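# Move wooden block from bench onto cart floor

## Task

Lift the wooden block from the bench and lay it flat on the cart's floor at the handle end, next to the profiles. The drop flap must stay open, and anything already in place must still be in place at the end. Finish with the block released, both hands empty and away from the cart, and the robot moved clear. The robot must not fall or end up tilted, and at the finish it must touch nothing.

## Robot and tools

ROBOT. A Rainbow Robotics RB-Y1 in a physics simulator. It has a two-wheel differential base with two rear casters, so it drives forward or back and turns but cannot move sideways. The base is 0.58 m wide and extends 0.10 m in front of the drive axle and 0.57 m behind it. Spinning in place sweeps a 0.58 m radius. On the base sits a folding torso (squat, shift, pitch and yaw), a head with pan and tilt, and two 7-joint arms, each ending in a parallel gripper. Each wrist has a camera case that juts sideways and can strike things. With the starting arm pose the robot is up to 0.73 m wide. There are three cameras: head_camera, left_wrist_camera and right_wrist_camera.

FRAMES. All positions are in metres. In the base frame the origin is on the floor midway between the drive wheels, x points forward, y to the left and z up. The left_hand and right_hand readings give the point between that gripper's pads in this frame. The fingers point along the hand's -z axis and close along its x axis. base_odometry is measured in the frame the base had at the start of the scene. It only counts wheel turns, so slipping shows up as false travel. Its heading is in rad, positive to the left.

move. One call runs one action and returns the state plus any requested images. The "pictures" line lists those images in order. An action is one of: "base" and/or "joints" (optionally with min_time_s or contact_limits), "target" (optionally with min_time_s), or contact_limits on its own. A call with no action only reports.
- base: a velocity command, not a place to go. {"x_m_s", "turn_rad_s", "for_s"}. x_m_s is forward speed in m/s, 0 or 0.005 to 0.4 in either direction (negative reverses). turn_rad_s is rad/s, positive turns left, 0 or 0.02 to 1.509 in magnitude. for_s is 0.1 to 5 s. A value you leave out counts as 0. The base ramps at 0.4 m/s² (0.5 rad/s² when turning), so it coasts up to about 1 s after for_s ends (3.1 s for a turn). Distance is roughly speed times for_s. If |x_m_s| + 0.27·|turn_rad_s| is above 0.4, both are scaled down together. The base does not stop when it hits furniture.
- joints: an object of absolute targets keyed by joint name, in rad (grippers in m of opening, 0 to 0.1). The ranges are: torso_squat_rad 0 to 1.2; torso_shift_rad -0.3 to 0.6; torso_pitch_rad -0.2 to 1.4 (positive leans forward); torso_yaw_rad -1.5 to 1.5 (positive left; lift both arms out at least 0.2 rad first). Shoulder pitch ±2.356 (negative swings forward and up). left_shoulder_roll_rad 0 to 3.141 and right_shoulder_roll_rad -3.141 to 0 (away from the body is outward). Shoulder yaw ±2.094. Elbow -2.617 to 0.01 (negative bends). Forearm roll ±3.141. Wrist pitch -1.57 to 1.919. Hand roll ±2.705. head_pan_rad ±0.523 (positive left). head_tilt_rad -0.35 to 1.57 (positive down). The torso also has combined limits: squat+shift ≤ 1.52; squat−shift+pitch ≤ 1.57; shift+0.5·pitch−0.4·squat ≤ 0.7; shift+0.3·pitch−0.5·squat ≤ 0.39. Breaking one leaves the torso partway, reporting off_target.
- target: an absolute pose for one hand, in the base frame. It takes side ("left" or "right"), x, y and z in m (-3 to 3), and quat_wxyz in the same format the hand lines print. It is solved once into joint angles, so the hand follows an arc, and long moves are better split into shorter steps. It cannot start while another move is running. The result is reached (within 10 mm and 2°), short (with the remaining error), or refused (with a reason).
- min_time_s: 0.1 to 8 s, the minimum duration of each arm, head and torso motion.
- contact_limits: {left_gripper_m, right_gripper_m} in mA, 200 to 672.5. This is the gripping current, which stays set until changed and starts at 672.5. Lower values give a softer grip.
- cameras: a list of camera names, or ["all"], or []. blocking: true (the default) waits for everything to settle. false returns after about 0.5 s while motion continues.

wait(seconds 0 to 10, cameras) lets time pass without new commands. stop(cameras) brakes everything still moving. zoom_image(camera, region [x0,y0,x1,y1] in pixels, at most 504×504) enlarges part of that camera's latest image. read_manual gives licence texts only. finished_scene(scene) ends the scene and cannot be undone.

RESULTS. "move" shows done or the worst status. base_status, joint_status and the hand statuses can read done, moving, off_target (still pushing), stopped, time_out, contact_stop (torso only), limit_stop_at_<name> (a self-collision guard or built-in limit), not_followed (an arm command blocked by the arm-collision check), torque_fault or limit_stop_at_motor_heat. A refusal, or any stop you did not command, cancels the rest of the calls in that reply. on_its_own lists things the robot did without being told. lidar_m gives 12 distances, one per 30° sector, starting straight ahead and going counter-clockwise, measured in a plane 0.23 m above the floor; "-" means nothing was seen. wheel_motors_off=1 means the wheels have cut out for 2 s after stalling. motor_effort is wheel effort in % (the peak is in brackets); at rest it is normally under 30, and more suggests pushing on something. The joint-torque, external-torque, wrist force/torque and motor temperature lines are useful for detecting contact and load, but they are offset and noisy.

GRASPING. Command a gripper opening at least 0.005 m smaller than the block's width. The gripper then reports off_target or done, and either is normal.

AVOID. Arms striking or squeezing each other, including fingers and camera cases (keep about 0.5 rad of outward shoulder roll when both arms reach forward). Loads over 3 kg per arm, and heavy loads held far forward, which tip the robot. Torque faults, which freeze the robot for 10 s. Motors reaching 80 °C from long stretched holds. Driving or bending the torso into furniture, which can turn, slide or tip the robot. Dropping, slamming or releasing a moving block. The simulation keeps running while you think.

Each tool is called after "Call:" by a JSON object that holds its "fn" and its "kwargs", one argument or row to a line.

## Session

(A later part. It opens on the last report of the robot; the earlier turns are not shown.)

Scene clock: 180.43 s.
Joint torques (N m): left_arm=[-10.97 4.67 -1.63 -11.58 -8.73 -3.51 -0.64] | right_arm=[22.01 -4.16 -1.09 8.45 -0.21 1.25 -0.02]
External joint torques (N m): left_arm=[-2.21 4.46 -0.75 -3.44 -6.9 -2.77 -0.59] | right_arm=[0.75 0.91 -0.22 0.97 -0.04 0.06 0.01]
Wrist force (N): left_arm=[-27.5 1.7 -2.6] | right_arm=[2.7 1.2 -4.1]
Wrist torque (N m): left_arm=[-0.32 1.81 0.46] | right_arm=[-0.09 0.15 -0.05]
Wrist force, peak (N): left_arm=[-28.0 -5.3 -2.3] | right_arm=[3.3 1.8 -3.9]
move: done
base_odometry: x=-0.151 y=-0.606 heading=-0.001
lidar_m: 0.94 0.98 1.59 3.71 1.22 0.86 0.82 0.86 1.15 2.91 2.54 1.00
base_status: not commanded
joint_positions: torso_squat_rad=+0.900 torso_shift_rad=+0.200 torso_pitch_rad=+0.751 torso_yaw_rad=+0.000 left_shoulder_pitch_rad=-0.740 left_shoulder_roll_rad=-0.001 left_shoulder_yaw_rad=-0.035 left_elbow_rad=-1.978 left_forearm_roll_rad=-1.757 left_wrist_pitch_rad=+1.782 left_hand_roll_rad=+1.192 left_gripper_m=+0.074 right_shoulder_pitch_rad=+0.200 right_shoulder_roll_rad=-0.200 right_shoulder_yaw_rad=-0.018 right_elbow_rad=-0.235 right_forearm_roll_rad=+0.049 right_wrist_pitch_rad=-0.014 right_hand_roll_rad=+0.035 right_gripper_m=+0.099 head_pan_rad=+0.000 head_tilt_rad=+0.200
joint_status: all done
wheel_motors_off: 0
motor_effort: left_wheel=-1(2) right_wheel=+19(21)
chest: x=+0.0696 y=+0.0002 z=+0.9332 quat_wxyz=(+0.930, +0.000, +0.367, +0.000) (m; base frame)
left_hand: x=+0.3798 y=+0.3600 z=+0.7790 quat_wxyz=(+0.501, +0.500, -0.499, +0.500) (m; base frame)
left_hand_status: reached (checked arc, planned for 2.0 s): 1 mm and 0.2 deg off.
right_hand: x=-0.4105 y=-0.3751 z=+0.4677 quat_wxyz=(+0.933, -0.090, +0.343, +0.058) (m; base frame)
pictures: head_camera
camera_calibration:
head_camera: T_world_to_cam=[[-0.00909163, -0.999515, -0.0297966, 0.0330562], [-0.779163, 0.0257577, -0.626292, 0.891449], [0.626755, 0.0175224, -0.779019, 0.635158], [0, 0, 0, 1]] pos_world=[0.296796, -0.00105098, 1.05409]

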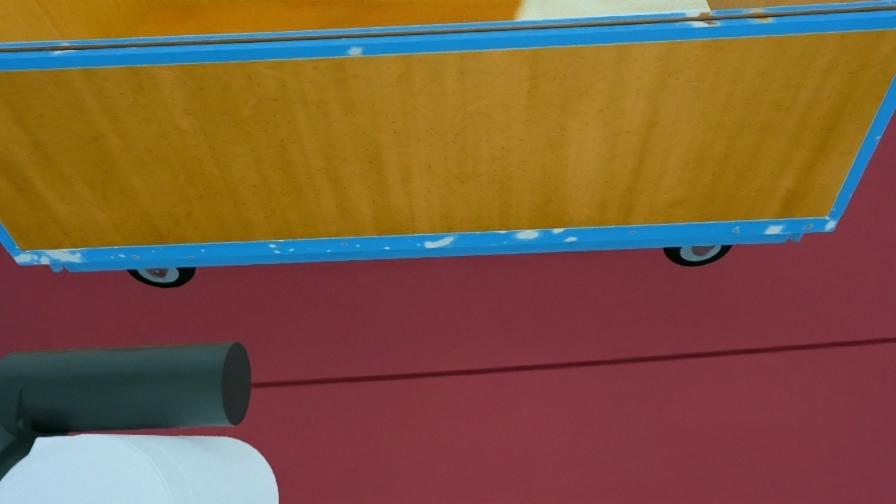

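Call:
{"fn": "move", "kwargs": {
  "base": {"turn_rad_s": -0.1, "for_s": 0.3}
}}

Call:
{"fn": "move", "kwargs": {
  "base": {"x_m_s": 0.2, "for_s": 2.5},
  "cameras": ["head_camera"]
}}

Scene clock: 184.60 s.
Joint torques (N m): left_arm=[-11.19 4.53 -1.13 -11.46 -8.74 -3.69 -0.7] | right_arm=[22.52 -4.19 -1.43 8.38 -0.35 1.35 -0.05]
External joint torques (N m): left_arm=[-2.44 4.32 -0.25 -3.32 -6.91 -2.96 -0.64] | right_arm=[1.26 0.88 -0.56 0.9 -0.18 0.15 -0.02]
Wrist force (N): left_arm=[-27.6 1.1 -2.6] | right_arm=[3.2 1.4 -3.4]
Wrist torque (N m): left_arm=[-0.10 1.74 0.48] | right_arm=[-0.08 0.19 -0.06]
Wrist force, peak (N): left_arm=[-28.5 2.5 -3.0] | right_arm=[4.0 1.4 -4.2]
move: done
base_odometry: x=-0.151 y=-0.606 heading=-0.031
lidar_m: 0.94 0.98 1.60 4.25 1.25 0.87 0.82 0.85 1.13 2.64 2.62 1.01
base_status: done (sent for 0.3 of 0.3 s)
joint_positions: torso_squat_rad=+0.900 torso_shift_rad=+0.200 torso_pitch_rad=+0.751 torso_yaw_rad=+0.000 left_shoulder_pitch_rad=-0.740 left_shoulder_roll_rad=-0.001 left_shoulder_yaw_rad=-0.035 left_elbow_rad=-1.978 left_forearm_roll_rad=-1.757 left_wrist_pitch_rad=+1.782 left_hand_roll_rad=+1.192 left_gripper_m=+0.074 right_shoulder_pitch_rad=+0.200 right_shoulder_roll_rad=-0.200 right_shoulder_yaw_rad=-0.018 right_elbow_rad=-0.235 right_forearm_roll_rad=+0.049 right_wrist_pitch_rad=-0.014 right_hand_roll_rad=+0.035 right_gripper_m=+0.099 head_pan_rad=+0.000 head_tilt_rad=+0.200
joint_status: not commanded
wheel_motors_off: 0
motor_effort: left_wheel=+1(11) right_wheel=+0(4)
chest: x=+0.0696 y=+0.0002 z=+0.9332 quat_wxyz=(+0.930, +0.000, +0.367, +0.000) (m; base frame)
left_hand: x=+0.3798 y=+0.3599 z=+0.7790 quat_wxyz=(+0.501, +0.500, -0.499, +0.500) (m; base frame)
right_hand: x=-0.4105 y=-0.3751 z=+0.4677 quat_wxyz=(+0.933, -0.090, +0.343, +0.058) (m; base frame)
pictures: none

Scene clock: 187.97 s.
Joint torques (N m): left_arm=[-11.49 4.82 -0.78 -11.11 -8.71 -3.68 -0.64] | right_arm=[22.02 -4.03 -1.7 8.63 -0.29 1.46 -0.05]
External joint torques (N m): left_arm=[-2.74 4.62 0.11 -2.97 -6.88 -2.95 -0.59] | right_arm=[0.76 1.04 -0.83 1.16 -0.12 0.26 -0.01]
Wrist force (N): left_arm=[-27.3 1.8 -2.8] | right_arm=[2.9 1.4 -3.6]
Wrist torque (N m): left_arm=[-0.25 1.80 0.46] | right_arm=[-0.12 0.18 -0.03]
Wrist force, peak (N): left_arm=[-29.0 0.2 -3.1] | right_arm=[3.2 1.9 -4.3]
move: done
base_odometry: x=+0.349 y=-0.622 heading=-0.030
lidar_m: 0.44 0.47 0.62 2.00 2.02 1.40 1.32 1.37 1.80 4.22 0.69 0.47
base_status: done (sent for 2.5 of 2.5 s)
joint_positions: torso_squat_rad=+0.900 torso_shift_rad=+0.200 torso_pitch_rad=+0.751 torso_yaw_rad=+0.000 left_shoulder_pitch_rad=-0.740 left_shoulder_roll_rad=-0.001 left_shoulder_yaw_rad=-0.035 left_elbow_rad=-1.979 left_forearm_roll_rad=-1.757 left_wrist_pitch_rad=+1.782 left_hand_roll_rad=+1.192 left_gripper_m=+0.074 right_shoulder_pitch_rad=+0.200 right_shoulder_roll_rad=-0.200 right_shoulder_yaw_rad=-0.018 right_elbow_rad=-0.235 right_forearm_roll_rad=+0.049 right_wrist_pitch_rad=-0.014 right_hand_roll_rad=+0.035 right_gripper_m=+0.099 head_pan_rad=+0.000 head_tilt_rad=+0.200
joint_status: not commanded
wheel_motors_off: 0
motor_effort: left_wheel=+8(40) right_wheel=-8(32)
chest: x=+0.0697 y=+0.0002 z=+0.9332 quat_wxyz=(+0.930, +0.000, +0.367, +0.000) (m; base frame)
left_hand: x=+0.3798 y=+0.3599 z=+0.7789 quat_wxyz=(+0.501, +0.500, -0.499, +0.500) (m; base frame)
right_hand: x=-0.4105 y=-0.3751 z=+0.4678 quat_wxyz=(+0.933, -0.090, +0.343, +0.058) (m; base frame)
pictures: head_camera
camera_calibration:
head_camera: T_world_to_cam=[[-0.00909588, -0.999515, -0.0297946, 0.0330524], [-0.779251, 0.0257573, -0.626182, 0.891297], [0.626646, 0.0175218, -0.779107, 0.635206], [0, 0, 0, 1]] pos_world=[0.296796, -0.00105098, 1.05399]

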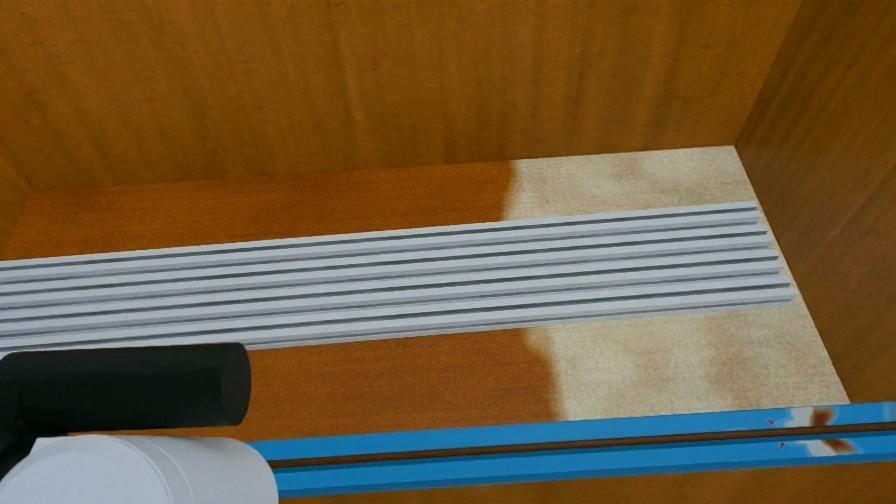

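Call:
{"fn": "move", "kwargs": {
  "base": {"turn_rad_s": 0.1, "for_s": 0.53},
  "joints": {"head_pan_rad": 0.3},
  "cameras": ["head_camera", "left_wrist_camera"]
}}

Scene clock: 193.87 s.
Joint torques (N m): left_arm=[-11.47 4.91 -0.78 -11.14 -8.69 -3.91 -0.65] | right_arm=[21.99 -4.19 -1.32 8.62 -0.28 1.41 -0.09]
External joint torques (N m): left_arm=[-2.72 4.7 0.11 -3.01 -6.86 -3.17 -0.6] | right_arm=[0.73 0.88 -0.45 1.14 -0.11 0.21 -0.05]
Wrist force (N): left_arm=[-28.2 1.8 -2.5] | right_arm=[3.1 1.3 -3.8]
Wrist torque (N m): left_arm=[-0.21 1.70 0.45] | right_arm=[-0.08 0.22 -0.05]
Wrist force, peak (N): left_arm=[-28.1 2.6 -3.6] | right_arm=[3.5 1.8 -4.2]
move: done
base_odometry: x=+0.349 y=-0.622 heading=+0.022
lidar_m: 0.45 0.47 0.64 4.69 1.90 1.38 1.32 1.38 1.87 4.97 0.63 0.47
base_status: done (sent for 0.53 of 0.53 s)
joint_positions: torso_squat_rad=+0.900 torso_shift_rad=+0.200 torso_pitch_rad=+0.751 torso_yaw_rad=+0.000 left_shoulder_pitch_rad=-0.740 left_shoulder_roll_rad=-0.001 left_shoulder_yaw_rad=-0.035 left_elbow_rad=-1.979 left_forearm_roll_rad=-1.757 left_wrist_pitch_rad=+1.782 left_hand_roll_rad=+1.192 left_gripper_m=+0.074 right_shoulder_pitch_rad=+0.200 right_shoulder_roll_rad=-0.200 right_shoulder_yaw_rad=-0.018 right_elbow_rad=-0.235 right_forearm_roll_rad=+0.049 right_wrist_pitch_rad=-0.014 right_hand_roll_rad=+0.035 right_gripper_m=+0.099 head_pan_rad=+0.300 head_tilt_rad=+0.200
joint_status: all done
wheel_motors_off: 0
motor_effort: left_wheel=-21(33) right_wheel=+11(32)
chest: x=+0.0697 y=+0.0002 z=+0.9332 quat_wxyz=(+0.930, +0.000, +0.367, +0.000) (m; base frame)
left_hand: x=+0.3798 y=+0.3599 z=+0.7789 quat_wxyz=(+0.501, +0.500, -0.499, +0.500) (m; base frame)
right_hand: x=-0.4105 y=-0.3751 z=+0.4678 quat_wxyz=(+0.933, -0.090, +0.343, +0.058) (m; base frame)
pictures: head_camera, left_wrist_camera
camera_calibration:
head_camera: T_world_to_cam=[[0.206378, -0.950877, -0.23074, 0.199082], [-0.78021, -0.0176088, -0.62527, 0.890581], [0.590492, 0.309068, -0.745518, 0.607447], [0, 0, 0, 1]] pos_world=[0.295062, 0.0172427, 1.05565]
left_wrist_camera: T_world_to_cam=[[-0.0249011, 0.0113952, 0.999625, -0.773758], [0.88816, -0.458719, 0.0273536, -0.164487], [0.458859, 0.888508, 0.00130189, -0.422605], [0, 0, 0, 1]] pos_world=[0.320739, 0.308851, 0.778518]

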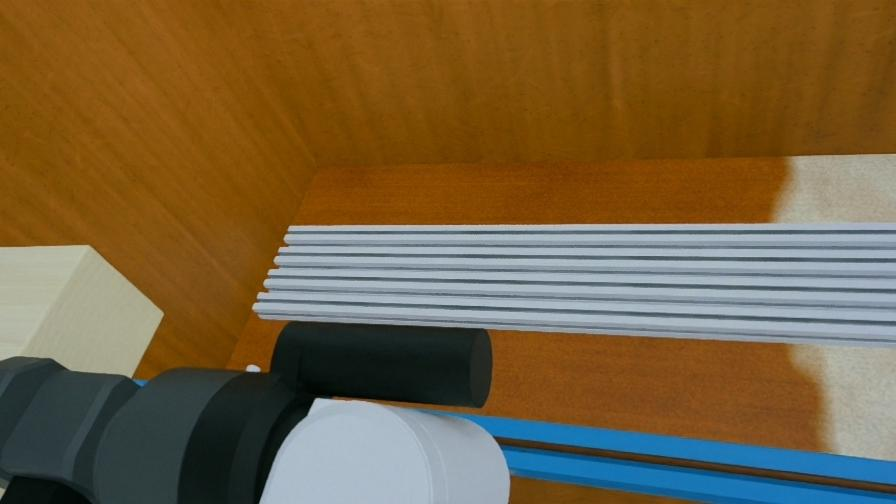

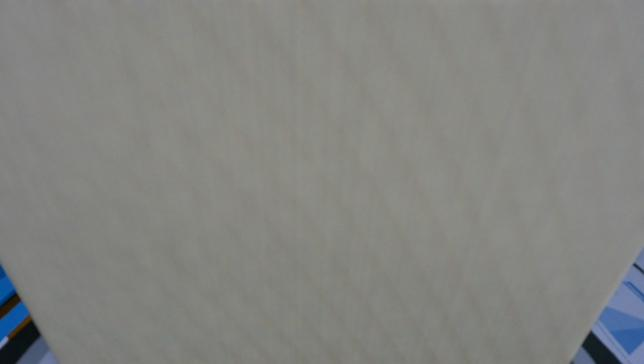

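Call:
{"fn": "move", "kwargs": {
  "base": {"x_m_s": -0.2, "for_s": 1.0}
}}

Call:
{"fn": "move", "kwargs": {
  "base": {"turn_rad_s": 0.3, "for_s": 1.0}
}}

Call:
{"fn": "move", "kwargs": {
  "base": {"x_m_s": -0.25, "for_s": 1.6}
}}

Call:
{"fn": "move", "kwargs": {
  "base": {"turn_rad_s": -0.3, "for_s": 1.0}
}}

Call:
{"fn": "move", "kwargs": {
  "joints": {"torso_squat_rad": 0.95, "torso_shift_rad": 0.45, "torso_pitch_rad": 1.05, "head_tilt_rad": -0.1, "left_shoulder_pitch_rad": -1.2},
  "min_time_s": 3,
  "cameras": ["head_camera"]
}}

Scene clock: 215.13 s.
Joint torques (N m): left_arm=[-11.95 5.16 -0.68 -10.93 -8.42 -3.98 -0.61] | right_arm=[22.05 -4.42 -1.37 8.55 -0.3 1.35 -0.1]
External joint torques (N m): left_arm=[-3.2 4.95 0.21 -2.8 -6.6 -3.25 -0.56] | right_arm=[0.79 0.65 -0.5 1.08 -0.13 0.16 -0.07]
Wrist force (N): left_arm=[-25.9 2.0 -2.7] | right_arm=[3.2 1.2 -3.9]
Wrist torque (N m): left_arm=[-0.24 1.90 0.49] | right_arm=[-0.08 0.22 -0.06]
Wrist force, peak (N): left_arm=[-29.5 0.2 -1.7] | right_arm=[3.2 2.1 -4.2]
move: done
base_odometry: x=+0.149 y=-0.626 heading=+0.022
lidar_m: 0.64 0.67 0.92 4.56 1.61 1.17 1.11 1.18 1.61 4.27 2.05 0.68
base_status: done (sent for 1 of 1 s)
joint_positions: torso_squat_rad=+0.900 torso_shift_rad=+0.200 torso_pitch_rad=+0.751 torso_yaw_rad=+0.000 left_shoulder_pitch_rad=-0.739 left_shoulder_roll_rad=-0.001 left_shoulder_yaw_rad=-0.035 left_elbow_rad=-1.979 left_forearm_roll_rad=-1.757 left_wrist_pitch_rad=+1.782 left_hand_roll_rad=+1.192 left_gripper_m=+0.074 right_shoulder_pitch_rad=+0.200 right_shoulder_roll_rad=-0.200 right_shoulder_yaw_rad=-0.018 right_elbow_rad=-0.235 right_forearm_roll_rad=+0.049 right_wrist_pitch_rad=-0.014 right_hand_roll_rad=+0.035 right_gripper_m=+0.099 head_pan_rad=+0.300 head_tilt_rad=+0.200
joint_status: not commanded
wheel_motors_off: 0
motor_effort: left_wheel=+4(48) right_wheel=-4(23)
chest: x=+0.0696 y=+0.0002 z=+0.9332 quat_wxyz=(+0.930, +0.000, +0.367, +0.000) (m; base frame)
left_hand: x=+0.3797 y=+0.3599 z=+0.7789 quat_wxyz=(+0.501, +0.500, -0.499, +0.500) (m; base frame)
right_hand: x=-0.4105 y=-0.3751 z=+0.4678 quat_wxyz=(+0.933, -0.090, +0.343, +0.058) (m; base frame)
pictures: none

Scene clock: 217.07 s.
Joint torques (N m): left_arm=[-12.03 4.99 -0.4 -10.89 -8.63 -3.76 -0.58] | right_arm=[22.27 -4.14 -1.72 8.54 -0.32 1.35 0.01]
External joint torques (N m): left_arm=[-3.28 4.79 0.49 -2.75 -6.81 -3.02 -0.53] | right_arm=[1.01 0.94 -0.85 1.07 -0.15 0.15 0.05]
Wrist force (N): left_arm=[-27.6 1.4 -2.7] | right_arm=[3.3 1.5 -3.5]
Wrist torque (N m): left_arm=[-0.33 1.89 0.46] | right_arm=[-0.13 0.25 -0.04]
Wrist force, peak (N): left_arm=[-28.3 1.9 -2.4] | right_arm=[3.7 1.6 -3.7]
move: done
base_odometry: x=+0.149 y=-0.626 heading=+0.321
lidar_m: 0.64 0.78 2.06 2.16 1.27 1.11 1.12 1.35 2.42 2.78 0.73 0.64
base_status: done (sent for 1 of 1 s)
joint_positions: torso_squat_rad=+0.900 torso_shift_rad=+0.200 torso_pitch_rad=+0.751 torso_yaw_rad=+0.000 left_shoulder_pitch_rad=-0.740 left_shoulder_roll_rad=-0.001 left_shoulder_yaw_rad=-0.035 left_elbow_rad=-1.979 left_forearm_roll_rad=-1.757 left_wrist_pitch_rad=+1.782 left_hand_roll_rad=+1.192 left_gripper_m=+0.074 right_shoulder_pitch_rad=+0.200 right_shoulder_roll_rad=-0.200 right_shoulder_yaw_rad=-0.018 right_elbow_rad=-0.235 right_forearm_roll_rad=+0.049 right_wrist_pitch_rad=-0.014 right_hand_roll_rad=+0.035 right_gripper_m=+0.099 head_pan_rad=+0.300 head_tilt_rad=+0.200
joint_status: not commanded
wheel_motors_off: 0
motor_effort: left_wheel=-2(40) right_wheel=+15(42)
chest: x=+0.0696 y=+0.0002 z=+0.9332 quat_wxyz=(+0.930, +0.000, +0.367, +0.000) (m; base frame)
left_hand: x=+0.3797 y=+0.3599 z=+0.7789 quat_wxyz=(+0.501, +0.500, -0.499, +0.500) (m; base frame)
right_hand: x=-0.4105 y=-0.3751 z=+0.4678 quat_wxyz=(+0.933, -0.090, +0.343, +0.058) (m; base frame)
pictures: none

Scene clock: 219.80 s.
Joint torques (N m): left_arm=[-12.28 5.13 -0.8 -10.92 -8.66 -3.86 -0.72] | right_arm=[21.86 -4.45 -1.31 8.53 -0.26 1.37 -0.11]
External joint torques (N m): left_arm=[-3.53 4.93 0.08 -2.79 -6.83 -3.13 -0.66] | right_arm=[0.6 0.63 -0.44 1.06 -0.09 0.18 -0.08]
Wrist force (N): left_arm=[-26.8 2.2 -2.3] | right_arm=[3.3 1.7 -3.8]
Wrist torque (N m): left_arm=[-0.29 1.81 0.48] | right_arm=[-0.09 0.23 -0.07]
Wrist force, peak (N): left_arm=[-29.7 -1.3 -2.3] | right_arm=[3.2 1.8 -4.3]
move: done
base_odometry: x=-0.230 y=-0.753 heading=+0.322
lidar_m: 1.04 1.24 3.80 1.41 0.83 0.73 0.74 0.89 1.59 3.51 2.06 1.03
base_status: done (sent for 1.6 of 1.6 s)
joint_positions: torso_squat_rad=+0.900 torso_shift_rad=+0.200 torso_pitch_rad=+0.751 torso_yaw_rad=+0.000 left_shoulder_pitch_rad=-0.739 left_shoulder_roll_rad=-0.001 left_shoulder_yaw_rad=-0.035 left_elbow_rad=-1.979 left_forearm_roll_rad=-1.757 left_wrist_pitch_rad=+1.782 left_hand_roll_rad=+1.192 left_gripper_m=+0.074 right_shoulder_pitch_rad=+0.200 right_shoulder_roll_rad=-0.200 right_shoulder_yaw_rad=-0.018 right_elbow_rad=-0.235 right_forearm_roll_rad=+0.049 right_wrist_pitch_rad=-0.014 right_hand_roll_rad=+0.035 right_gripper_m=+0.099 head_pan_rad=+0.300 head_tilt_rad=+0.200
joint_status: not commanded
wheel_motors_off: 0
motor_effort: left_wheel=+6(39) right_wheel=-5(24)
chest: x=+0.0696 y=+0.0002 z=+0.9332 quat_wxyz=(+0.930, +0.000, +0.367, +0.000) (m; base frame)
left_hand: x=+0.3797 y=+0.3599 z=+0.7789 quat_wxyz=(+0.501, +0.500, -0.499, +0.500) (m; base frame)
right_hand: x=-0.4105 y=-0.3751 z=+0.4678 quat_wxyz=(+0.933, -0.090, +0.343, +0.058) (m; base frame)
pictures: none

Scene clock: 221.73 s.
Joint torques (N m): left_arm=[-11.79 5.07 -0.64 -11.08 -8.58 -3.8 -0.57] | right_arm=[22.25 -3.98 -1.24 8.46 -0.38 1.38 -0.05]
External joint torques (N m): left_arm=[-3.04 4.87 0.24 -2.94 -6.75 -3.07 -0.51] | right_arm=[0.99 1.1 -0.37 0.99 -0.21 0.18 -0.02]
Wrist force (N): left_arm=[-27.3 1.4 -2.1] | right_arm=[3.4 1.3 -3.8]
Wrist torque (N m): left_arm=[-0.24 1.85 0.50] | right_arm=[-0.08 0.24 -0.08]
Wrist force, peak (N): left_arm=[-28.6 2.2 -3.0] | right_arm=[3.3 1.8 -4.2]
move: done
base_odometry: x=-0.231 y=-0.753 heading=+0.023
lidar_m: 1.02 1.07 1.75 3.01 1.07 0.76 0.74 0.78 1.05 2.81 2.56 1.08
base_status: done (sent for 1 of 1 s)
joint_positions: torso_squat_rad=+0.900 torso_shift_rad=+0.200 torso_pitch_rad=+0.751 torso_yaw_rad=+0.000 left_shoulder_pitch_rad=-0.739 left_shoulder_roll_rad=-0.001 left_shoulder_yaw_rad=-0.035 left_elbow_rad=-1.979 left_forearm_roll_rad=-1.757 left_wrist_pitch_rad=+1.782 left_hand_roll_rad=+1.192 left_gripper_m=+0.074 right_shoulder_pitch_rad=+0.200 right_shoulder_roll_rad=-0.200 right_shoulder_yaw_rad=-0.018 right_elbow_rad=-0.235 right_forearm_roll_rad=+0.049 right_wrist_pitch_rad=-0.014 right_hand_roll_rad=+0.035 right_gripper_m=+0.099 head_pan_rad=+0.300 head_tilt_rad=+0.200
joint_status: not commanded
wheel_motors_off: 0
motor_effort: left_wheel=+17(37) right_wheel=-3(25)
chest: x=+0.0696 y=+0.0002 z=+0.9332 quat_wxyz=(+0.930, +0.000, +0.367, +0.000) (m; base frame)
left_hand: x=+0.3797 y=+0.3599 z=+0.7789 quat_wxyz=(+0.501, +0.500, -0.499, +0.500) (m; base frame)
right_hand: x=-0.4105 y=-0.3751 z=+0.4677 quat_wxyz=(+0.933, -0.090, +0.343, +0.058) (m; base frame)
pictures: none

Scene clock: 225.03 s.
Joint torques (N m): left_arm=[-15.79 4.03 -1.99 -10.36 -8.25 -4.43 -0.61] | right_arm=[26.8 -2.71 -1.19 10.32 -0.29 1.75 -0.17]
External joint torques (N m): left_arm=[-4.46 5.11 -0.05 -2.76 -6.55 -3.45 -0.56] | right_arm=[0.94 1.04 -0.37 1.1 -0.08 0.17 -0.12]
Wrist force (N): left_arm=[-26.8 5.0 -6.1] | right_arm=[4.0 0.8 -2.3]
Wrist torque (N m): left_arm=[-0.06 1.85 0.41] | right_arm=[-0.05 0.29 -0.07]
Wrist force, peak (N): left_arm=[-28.0 4.8 -6.2] | right_arm=[4.7 1.0 -2.8]
move: done
base_odometry: x=-0.231 y=-0.753 heading=+0.023
lidar_m: 1.03 1.08 1.75 2.99 1.06 0.76 0.73 0.78 1.05 2.79 2.56 1.07
base_status: not commanded
joint_positions: torso_squat_rad=+0.950 torso_shift_rad=+0.450 torso_pitch_rad=+1.051 torso_yaw_rad=+0.000 left_shoulder_pitch_rad=-1.199 left_shoulder_roll_rad=-0.001 left_shoulder_yaw_rad=-0.035 left_elbow_rad=-1.979 left_forearm_roll_rad=-1.757 left_wrist_pitch_rad=+1.782 left_hand_roll_rad=+1.192 left_gripper_m=+0.074 right_shoulder_pitch_rad=+0.200 right_shoulder_roll_rad=-0.200 right_shoulder_yaw_rad=-0.018 right_elbow_rad=-0.235 right_forearm_roll_rad=+0.049 right_wrist_pitch_rad=-0.014 right_hand_roll_rad=+0.035 right_gripper_m=+0.099 head_pan_rad=+0.300 head_tilt_rad=-0.100
joint_status: all done
wheel_motors_off: 0
motor_effort: left_wheel=+17(19) right_wheel=-8(8)
chest: x=+0.2178 y=+0.0002 z=+0.8009 quat_wxyz=(+0.865, +0.000, +0.502, +0.000) (m; base frame)
left_hand: x=+0.5805 y=+0.3085 z=+0.6501 quat_wxyz=(+0.520, +0.410, -0.523, +0.537) (m; base frame)
right_hand: x=-0.3785 y=-0.3750 z=+0.4982 quat_wxyz=(+0.872, -0.080, +0.478, +0.071) (m; base frame)
pictures: head_camera
camera_calibration:
head_camera: T_world_to_cam=[[0.137169, -0.948583, -0.285262, 0.195454], [-0.78665, 0.0706932, -0.613339, 0.908603], [0.601969, 0.308533, -0.736506, 0.351874], [0, 0, 0, 1]] pos_world=[0.476125, 0.0126076, 0.872195]

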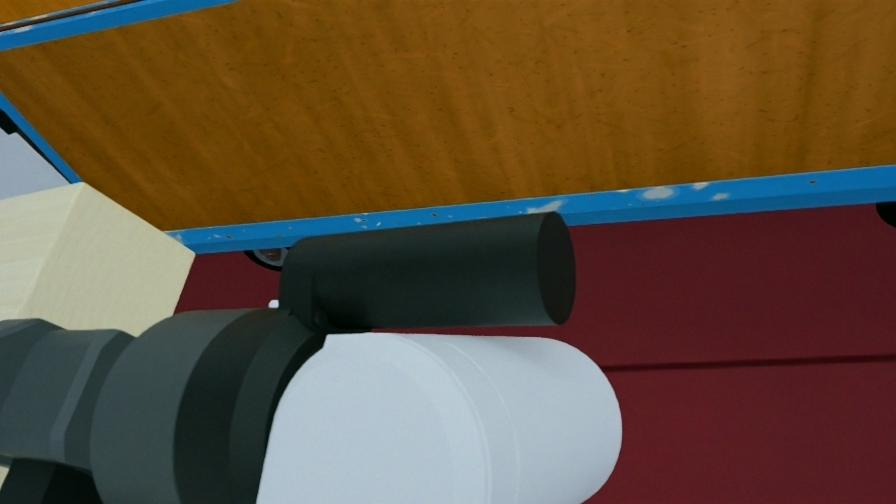

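Call:
{"fn": "move", "kwargs": {
  "joints": {"torso_squat_rad": 0.3, "torso_shift_rad": 0.2, "torso_pitch_rad": 1.05},
  "min_time_s": 3
}}

Call:
{"fn": "move", "kwargs": {
  "target": {"side": "left", "x": 0.56, "y": 0.28, "z": 0.82, "quat_wxyz": [0.6533, 0.2706, -0.6533, 0.2706]},
  "min_time_s": 2
}}

Call:
{"fn": "move", "kwargs": {
  "target": {"side": "left", "x": 0.60, "y": 0.22, "z": 0.78, "quat_wxyz": [0.7071, 0, -0.7071, 0]},
  "min_time_s": 2,
  "cameras": ["head_camera"]
}}

Scene clock: 246.13 s.
Joint torques (N m): left_arm=[-15.74 3.88 -2.43 -10.27 -8.03 -4.73 -0.59] | right_arm=[26.75 -2.51 -1.62 10.22 -0.29 1.72 0.01]
External joint torques (N m): left_arm=[-4.42 4.96 -0.5 -2.67 -6.34 -3.75 -0.53] | right_arm=[0.89 1.24 -0.8 1 -0.07 0.13 0.06]
Wrist force (N): left_arm=[-27.1 5.3 -5.7] | right_arm=[4.3 1.3 -2.4]
Wrist torque (N m): left_arm=[-0.13 1.81 0.44] | right_arm=[-0.10 0.32 -0.06]
Wrist force, peak (N): left_arm=[-28.1 5.7 -6.3] | right_arm=[4.7 1.5 -2.7]
move: done
base_odometry: x=-0.231 y=-0.753 heading=+0.023
lidar_m: 1.03 1.07 1.75 3.00 1.06 0.76 0.73 0.78 1.06 2.80 2.56 1.07
base_status: not commanded
joint_positions: torso_squat_rad=+0.300 torso_shift_rad=+0.200 torso_pitch_rad=+1.051 torso_yaw_rad=+0.000 left_shoulder_pitch_rad=-1.199 left_shoulder_roll_rad=-0.001 left_shoulder_yaw_rad=-0.035 left_elbow_rad=-1.979 left_forearm_roll_rad=-1.757 left_wrist_pitch_rad=+1.782 left_hand_roll_rad=+1.192 left_gripper_m=+0.074 right_shoulder_pitch_rad=+0.200 right_shoulder_roll_rad=-0.200 right_shoulder_yaw_rad=-0.018 right_elbow_rad=-0.235 right_forearm_roll_rad=+0.049 right_wrist_pitch_rad=-0.014 right_hand_roll_rad=+0.035 right_gripper_m=+0.099 head_pan_rad=+0.300 head_tilt_rad=-0.100
joint_status: all done
wheel_motors_off: 0
motor_effort: left_wheel=+16(18) right_wheel=-8(10)
chest: x=+0.1736 y=+0.0002 z=+1.0896 quat_wxyz=(+0.865, +0.000, +0.502, +0.000) (m; base frame)
left_hand: x=+0.5363 y=+0.3086 z=+0.9389 quat_wxyz=(+0.520, +0.410, -0.523, +0.537) (m; base frame)
right_hand: x=-0.4228 y=-0.3750 z=+0.7870 quat_wxyz=(+0.872, -0.080, +0.478, +0.071) (m; base frame)
pictures: none

Scene clock: 248.47 s.
Joint torques (N m): left_arm=[-10.33 4.67 3.57 -14.99 -9.61 0.03 -0.08] | right_arm=[26.71 -2.66 -1.55 10.29 -0.46 1.74 -0.04]
External joint torques (N m): left_arm=[-5.92 4.12 2.8 -5.88 -7.66 -0.05 -0.03] | right_arm=[0.85 1.09 -0.73 1.07 -0.24 0.15 0]
Wrist force (N): left_arm=[-27.4 2.0 -1.9] | right_arm=[4.4 0.8 -2.2]
Wrist torque (N m): left_arm=[-0.28 1.86 0.46] | right_arm=[-0.03 0.29 -0.06]
Wrist force, peak (N): left_arm=[-29.0 0.9 -2.3] | right_arm=[4.9 1.0 -2.6]
move: done
base_odometry: x=-0.231 y=-0.753 heading=+0.023
lidar_m: 1.02 1.08 1.75 3.00 1.06 0.75 0.74 0.78 1.06 2.80 2.57 1.08
base_status: not commanded
joint_positions: torso_squat_rad=+0.300 torso_shift_rad=+0.200 torso_pitch_rad=+1.051 torso_yaw_rad=+0.000 left_shoulder_pitch_rad=-0.728 left_shoulder_roll_rad=+0.293 left_shoulder_yaw_rad=-0.331 left_elbow_rad=-1.898 left_forearm_roll_rad=-1.572 left_wrist_pitch_rad=+1.383 left_hand_roll_rad=+1.606 left_gripper_m=+0.074 right_shoulder_pitch_rad=+0.200 right_shoulder_roll_rad=-0.200 right_shoulder_yaw_rad=-0.018 right_elbow_rad=-0.235 right_forearm_roll_rad=+0.049 right_wrist_pitch_rad=-0.014 right_hand_roll_rad=+0.035 right_gripper_m=+0.099 head_pan_rad=+0.300 head_tilt_rad=-0.100
joint_status: all done
wheel_motors_off: 0
motor_effort: left_wheel=+17(17) right_wheel=-7(8)
chest: x=+0.1736 y=+0.0002 z=+1.0896 quat_wxyz=(+0.865, +0.000, +0.502, +0.000) (m; base frame)
left_hand: x=+0.5593 y=+0.2796 z=+0.8187 quat_wxyz=(+0.655, +0.271, -0.651, +0.271) (m; base frame)
left_hand_status: reached (checked arc, planned for 2.0 s): 2 mm and 0.3 deg off.
right_hand: x=-0.4228 y=-0.3750 z=+0.7870 quat_wxyz=(+0.872, -0.080, +0.478, +0.071) (m; base frame)
pictures: none

Scene clock: 250.80 s.
Joint torques (N m): left_arm=[-11.63 7.58 11.55 -16.16 -7 4.23 -0.14] | right_arm=[26.78 -2.72 -1.28 10.28 -0.3 1.87 -0.18]
External joint torques (N m): left_arm=[-8.63 1.68 7.3 -7.77 -5.64 3.3 -0.09] | right_arm=[0.92 1.03 -0.46 1.06 -0.09 0.29 -0.14]
Wrist force (N): left_arm=[-27.4 1.9 -2.6] | right_arm=[4.3 1.1 -2.3]
Wrist torque (N m): left_arm=[-0.27 1.89 0.50] | right_arm=[-0.10 0.30 -0.04]
Wrist force, peak (N): left_arm=[-29.1 1.5 -1.5] | right_arm=[4.5 1.2 -2.8]
move: done
base_odometry: x=-0.231 y=-0.753 heading=+0.023
lidar_m: 1.03 1.08 1.75 3.00 1.06 0.75 0.72 0.77 1.05 2.80 2.58 1.08
base_status: not commanded
joint_positions: torso_squat_rad=+0.300 torso_shift_rad=+0.200 torso_pitch_rad=+1.051 torso_yaw_rad=+0.000 left_shoulder_pitch_rad=-0.649 left_shoulder_roll_rad=+0.775 left_shoulder_yaw_rad=-0.478 left_elbow_rad=-1.852 left_forearm_roll_rad=-1.580 left_wrist_pitch_rad=+0.884 left_hand_roll_rad=+2.057 left_gripper_m=+0.074 right_shoulder_pitch_rad=+0.200 right_shoulder_roll_rad=-0.200 right_shoulder_yaw_rad=-0.018 right_elbow_rad=-0.235 right_forearm_roll_rad=+0.049 right_wrist_pitch_rad=-0.014 right_hand_roll_rad=+0.035 right_gripper_m=+0.099 head_pan_rad=+0.300 head_tilt_rad=-0.100
joint_status: all done
wheel_motors_off: 0
motor_effort: left_wheel=+16(17) right_wheel=-4(9)
chest: x=+0.1736 y=+0.0002 z=+1.0896 quat_wxyz=(+0.865, +0.000, +0.502, +0.000) (m; base frame)
left_hand: x=+0.5987 y=+0.2199 z=+0.7778 quat_wxyz=(+0.713, +0.002, -0.701, -0.001) (m; base frame)
left_hand_status: reached (checked arc, planned for 2.0 s): 3 mm and 0.9 deg off.
right_hand: x=-0.4228 y=-0.3750 z=+0.7870 quat_wxyz=(+0.872, -0.080, +0.478, +0.071) (m; base frame)
pictures: head_camera
camera_calibration:
head_camera: T_world_to_cam=[[0.137094, -0.948577, -0.285319, 0.283957], [-0.786664, 0.0707822, -0.613311, 1.05096], [0.601968, 0.308532, -0.736507, 0.591052], [0, 0, 0, 1]] pos_world=[0.432024, 0.0126079, 1.16089]

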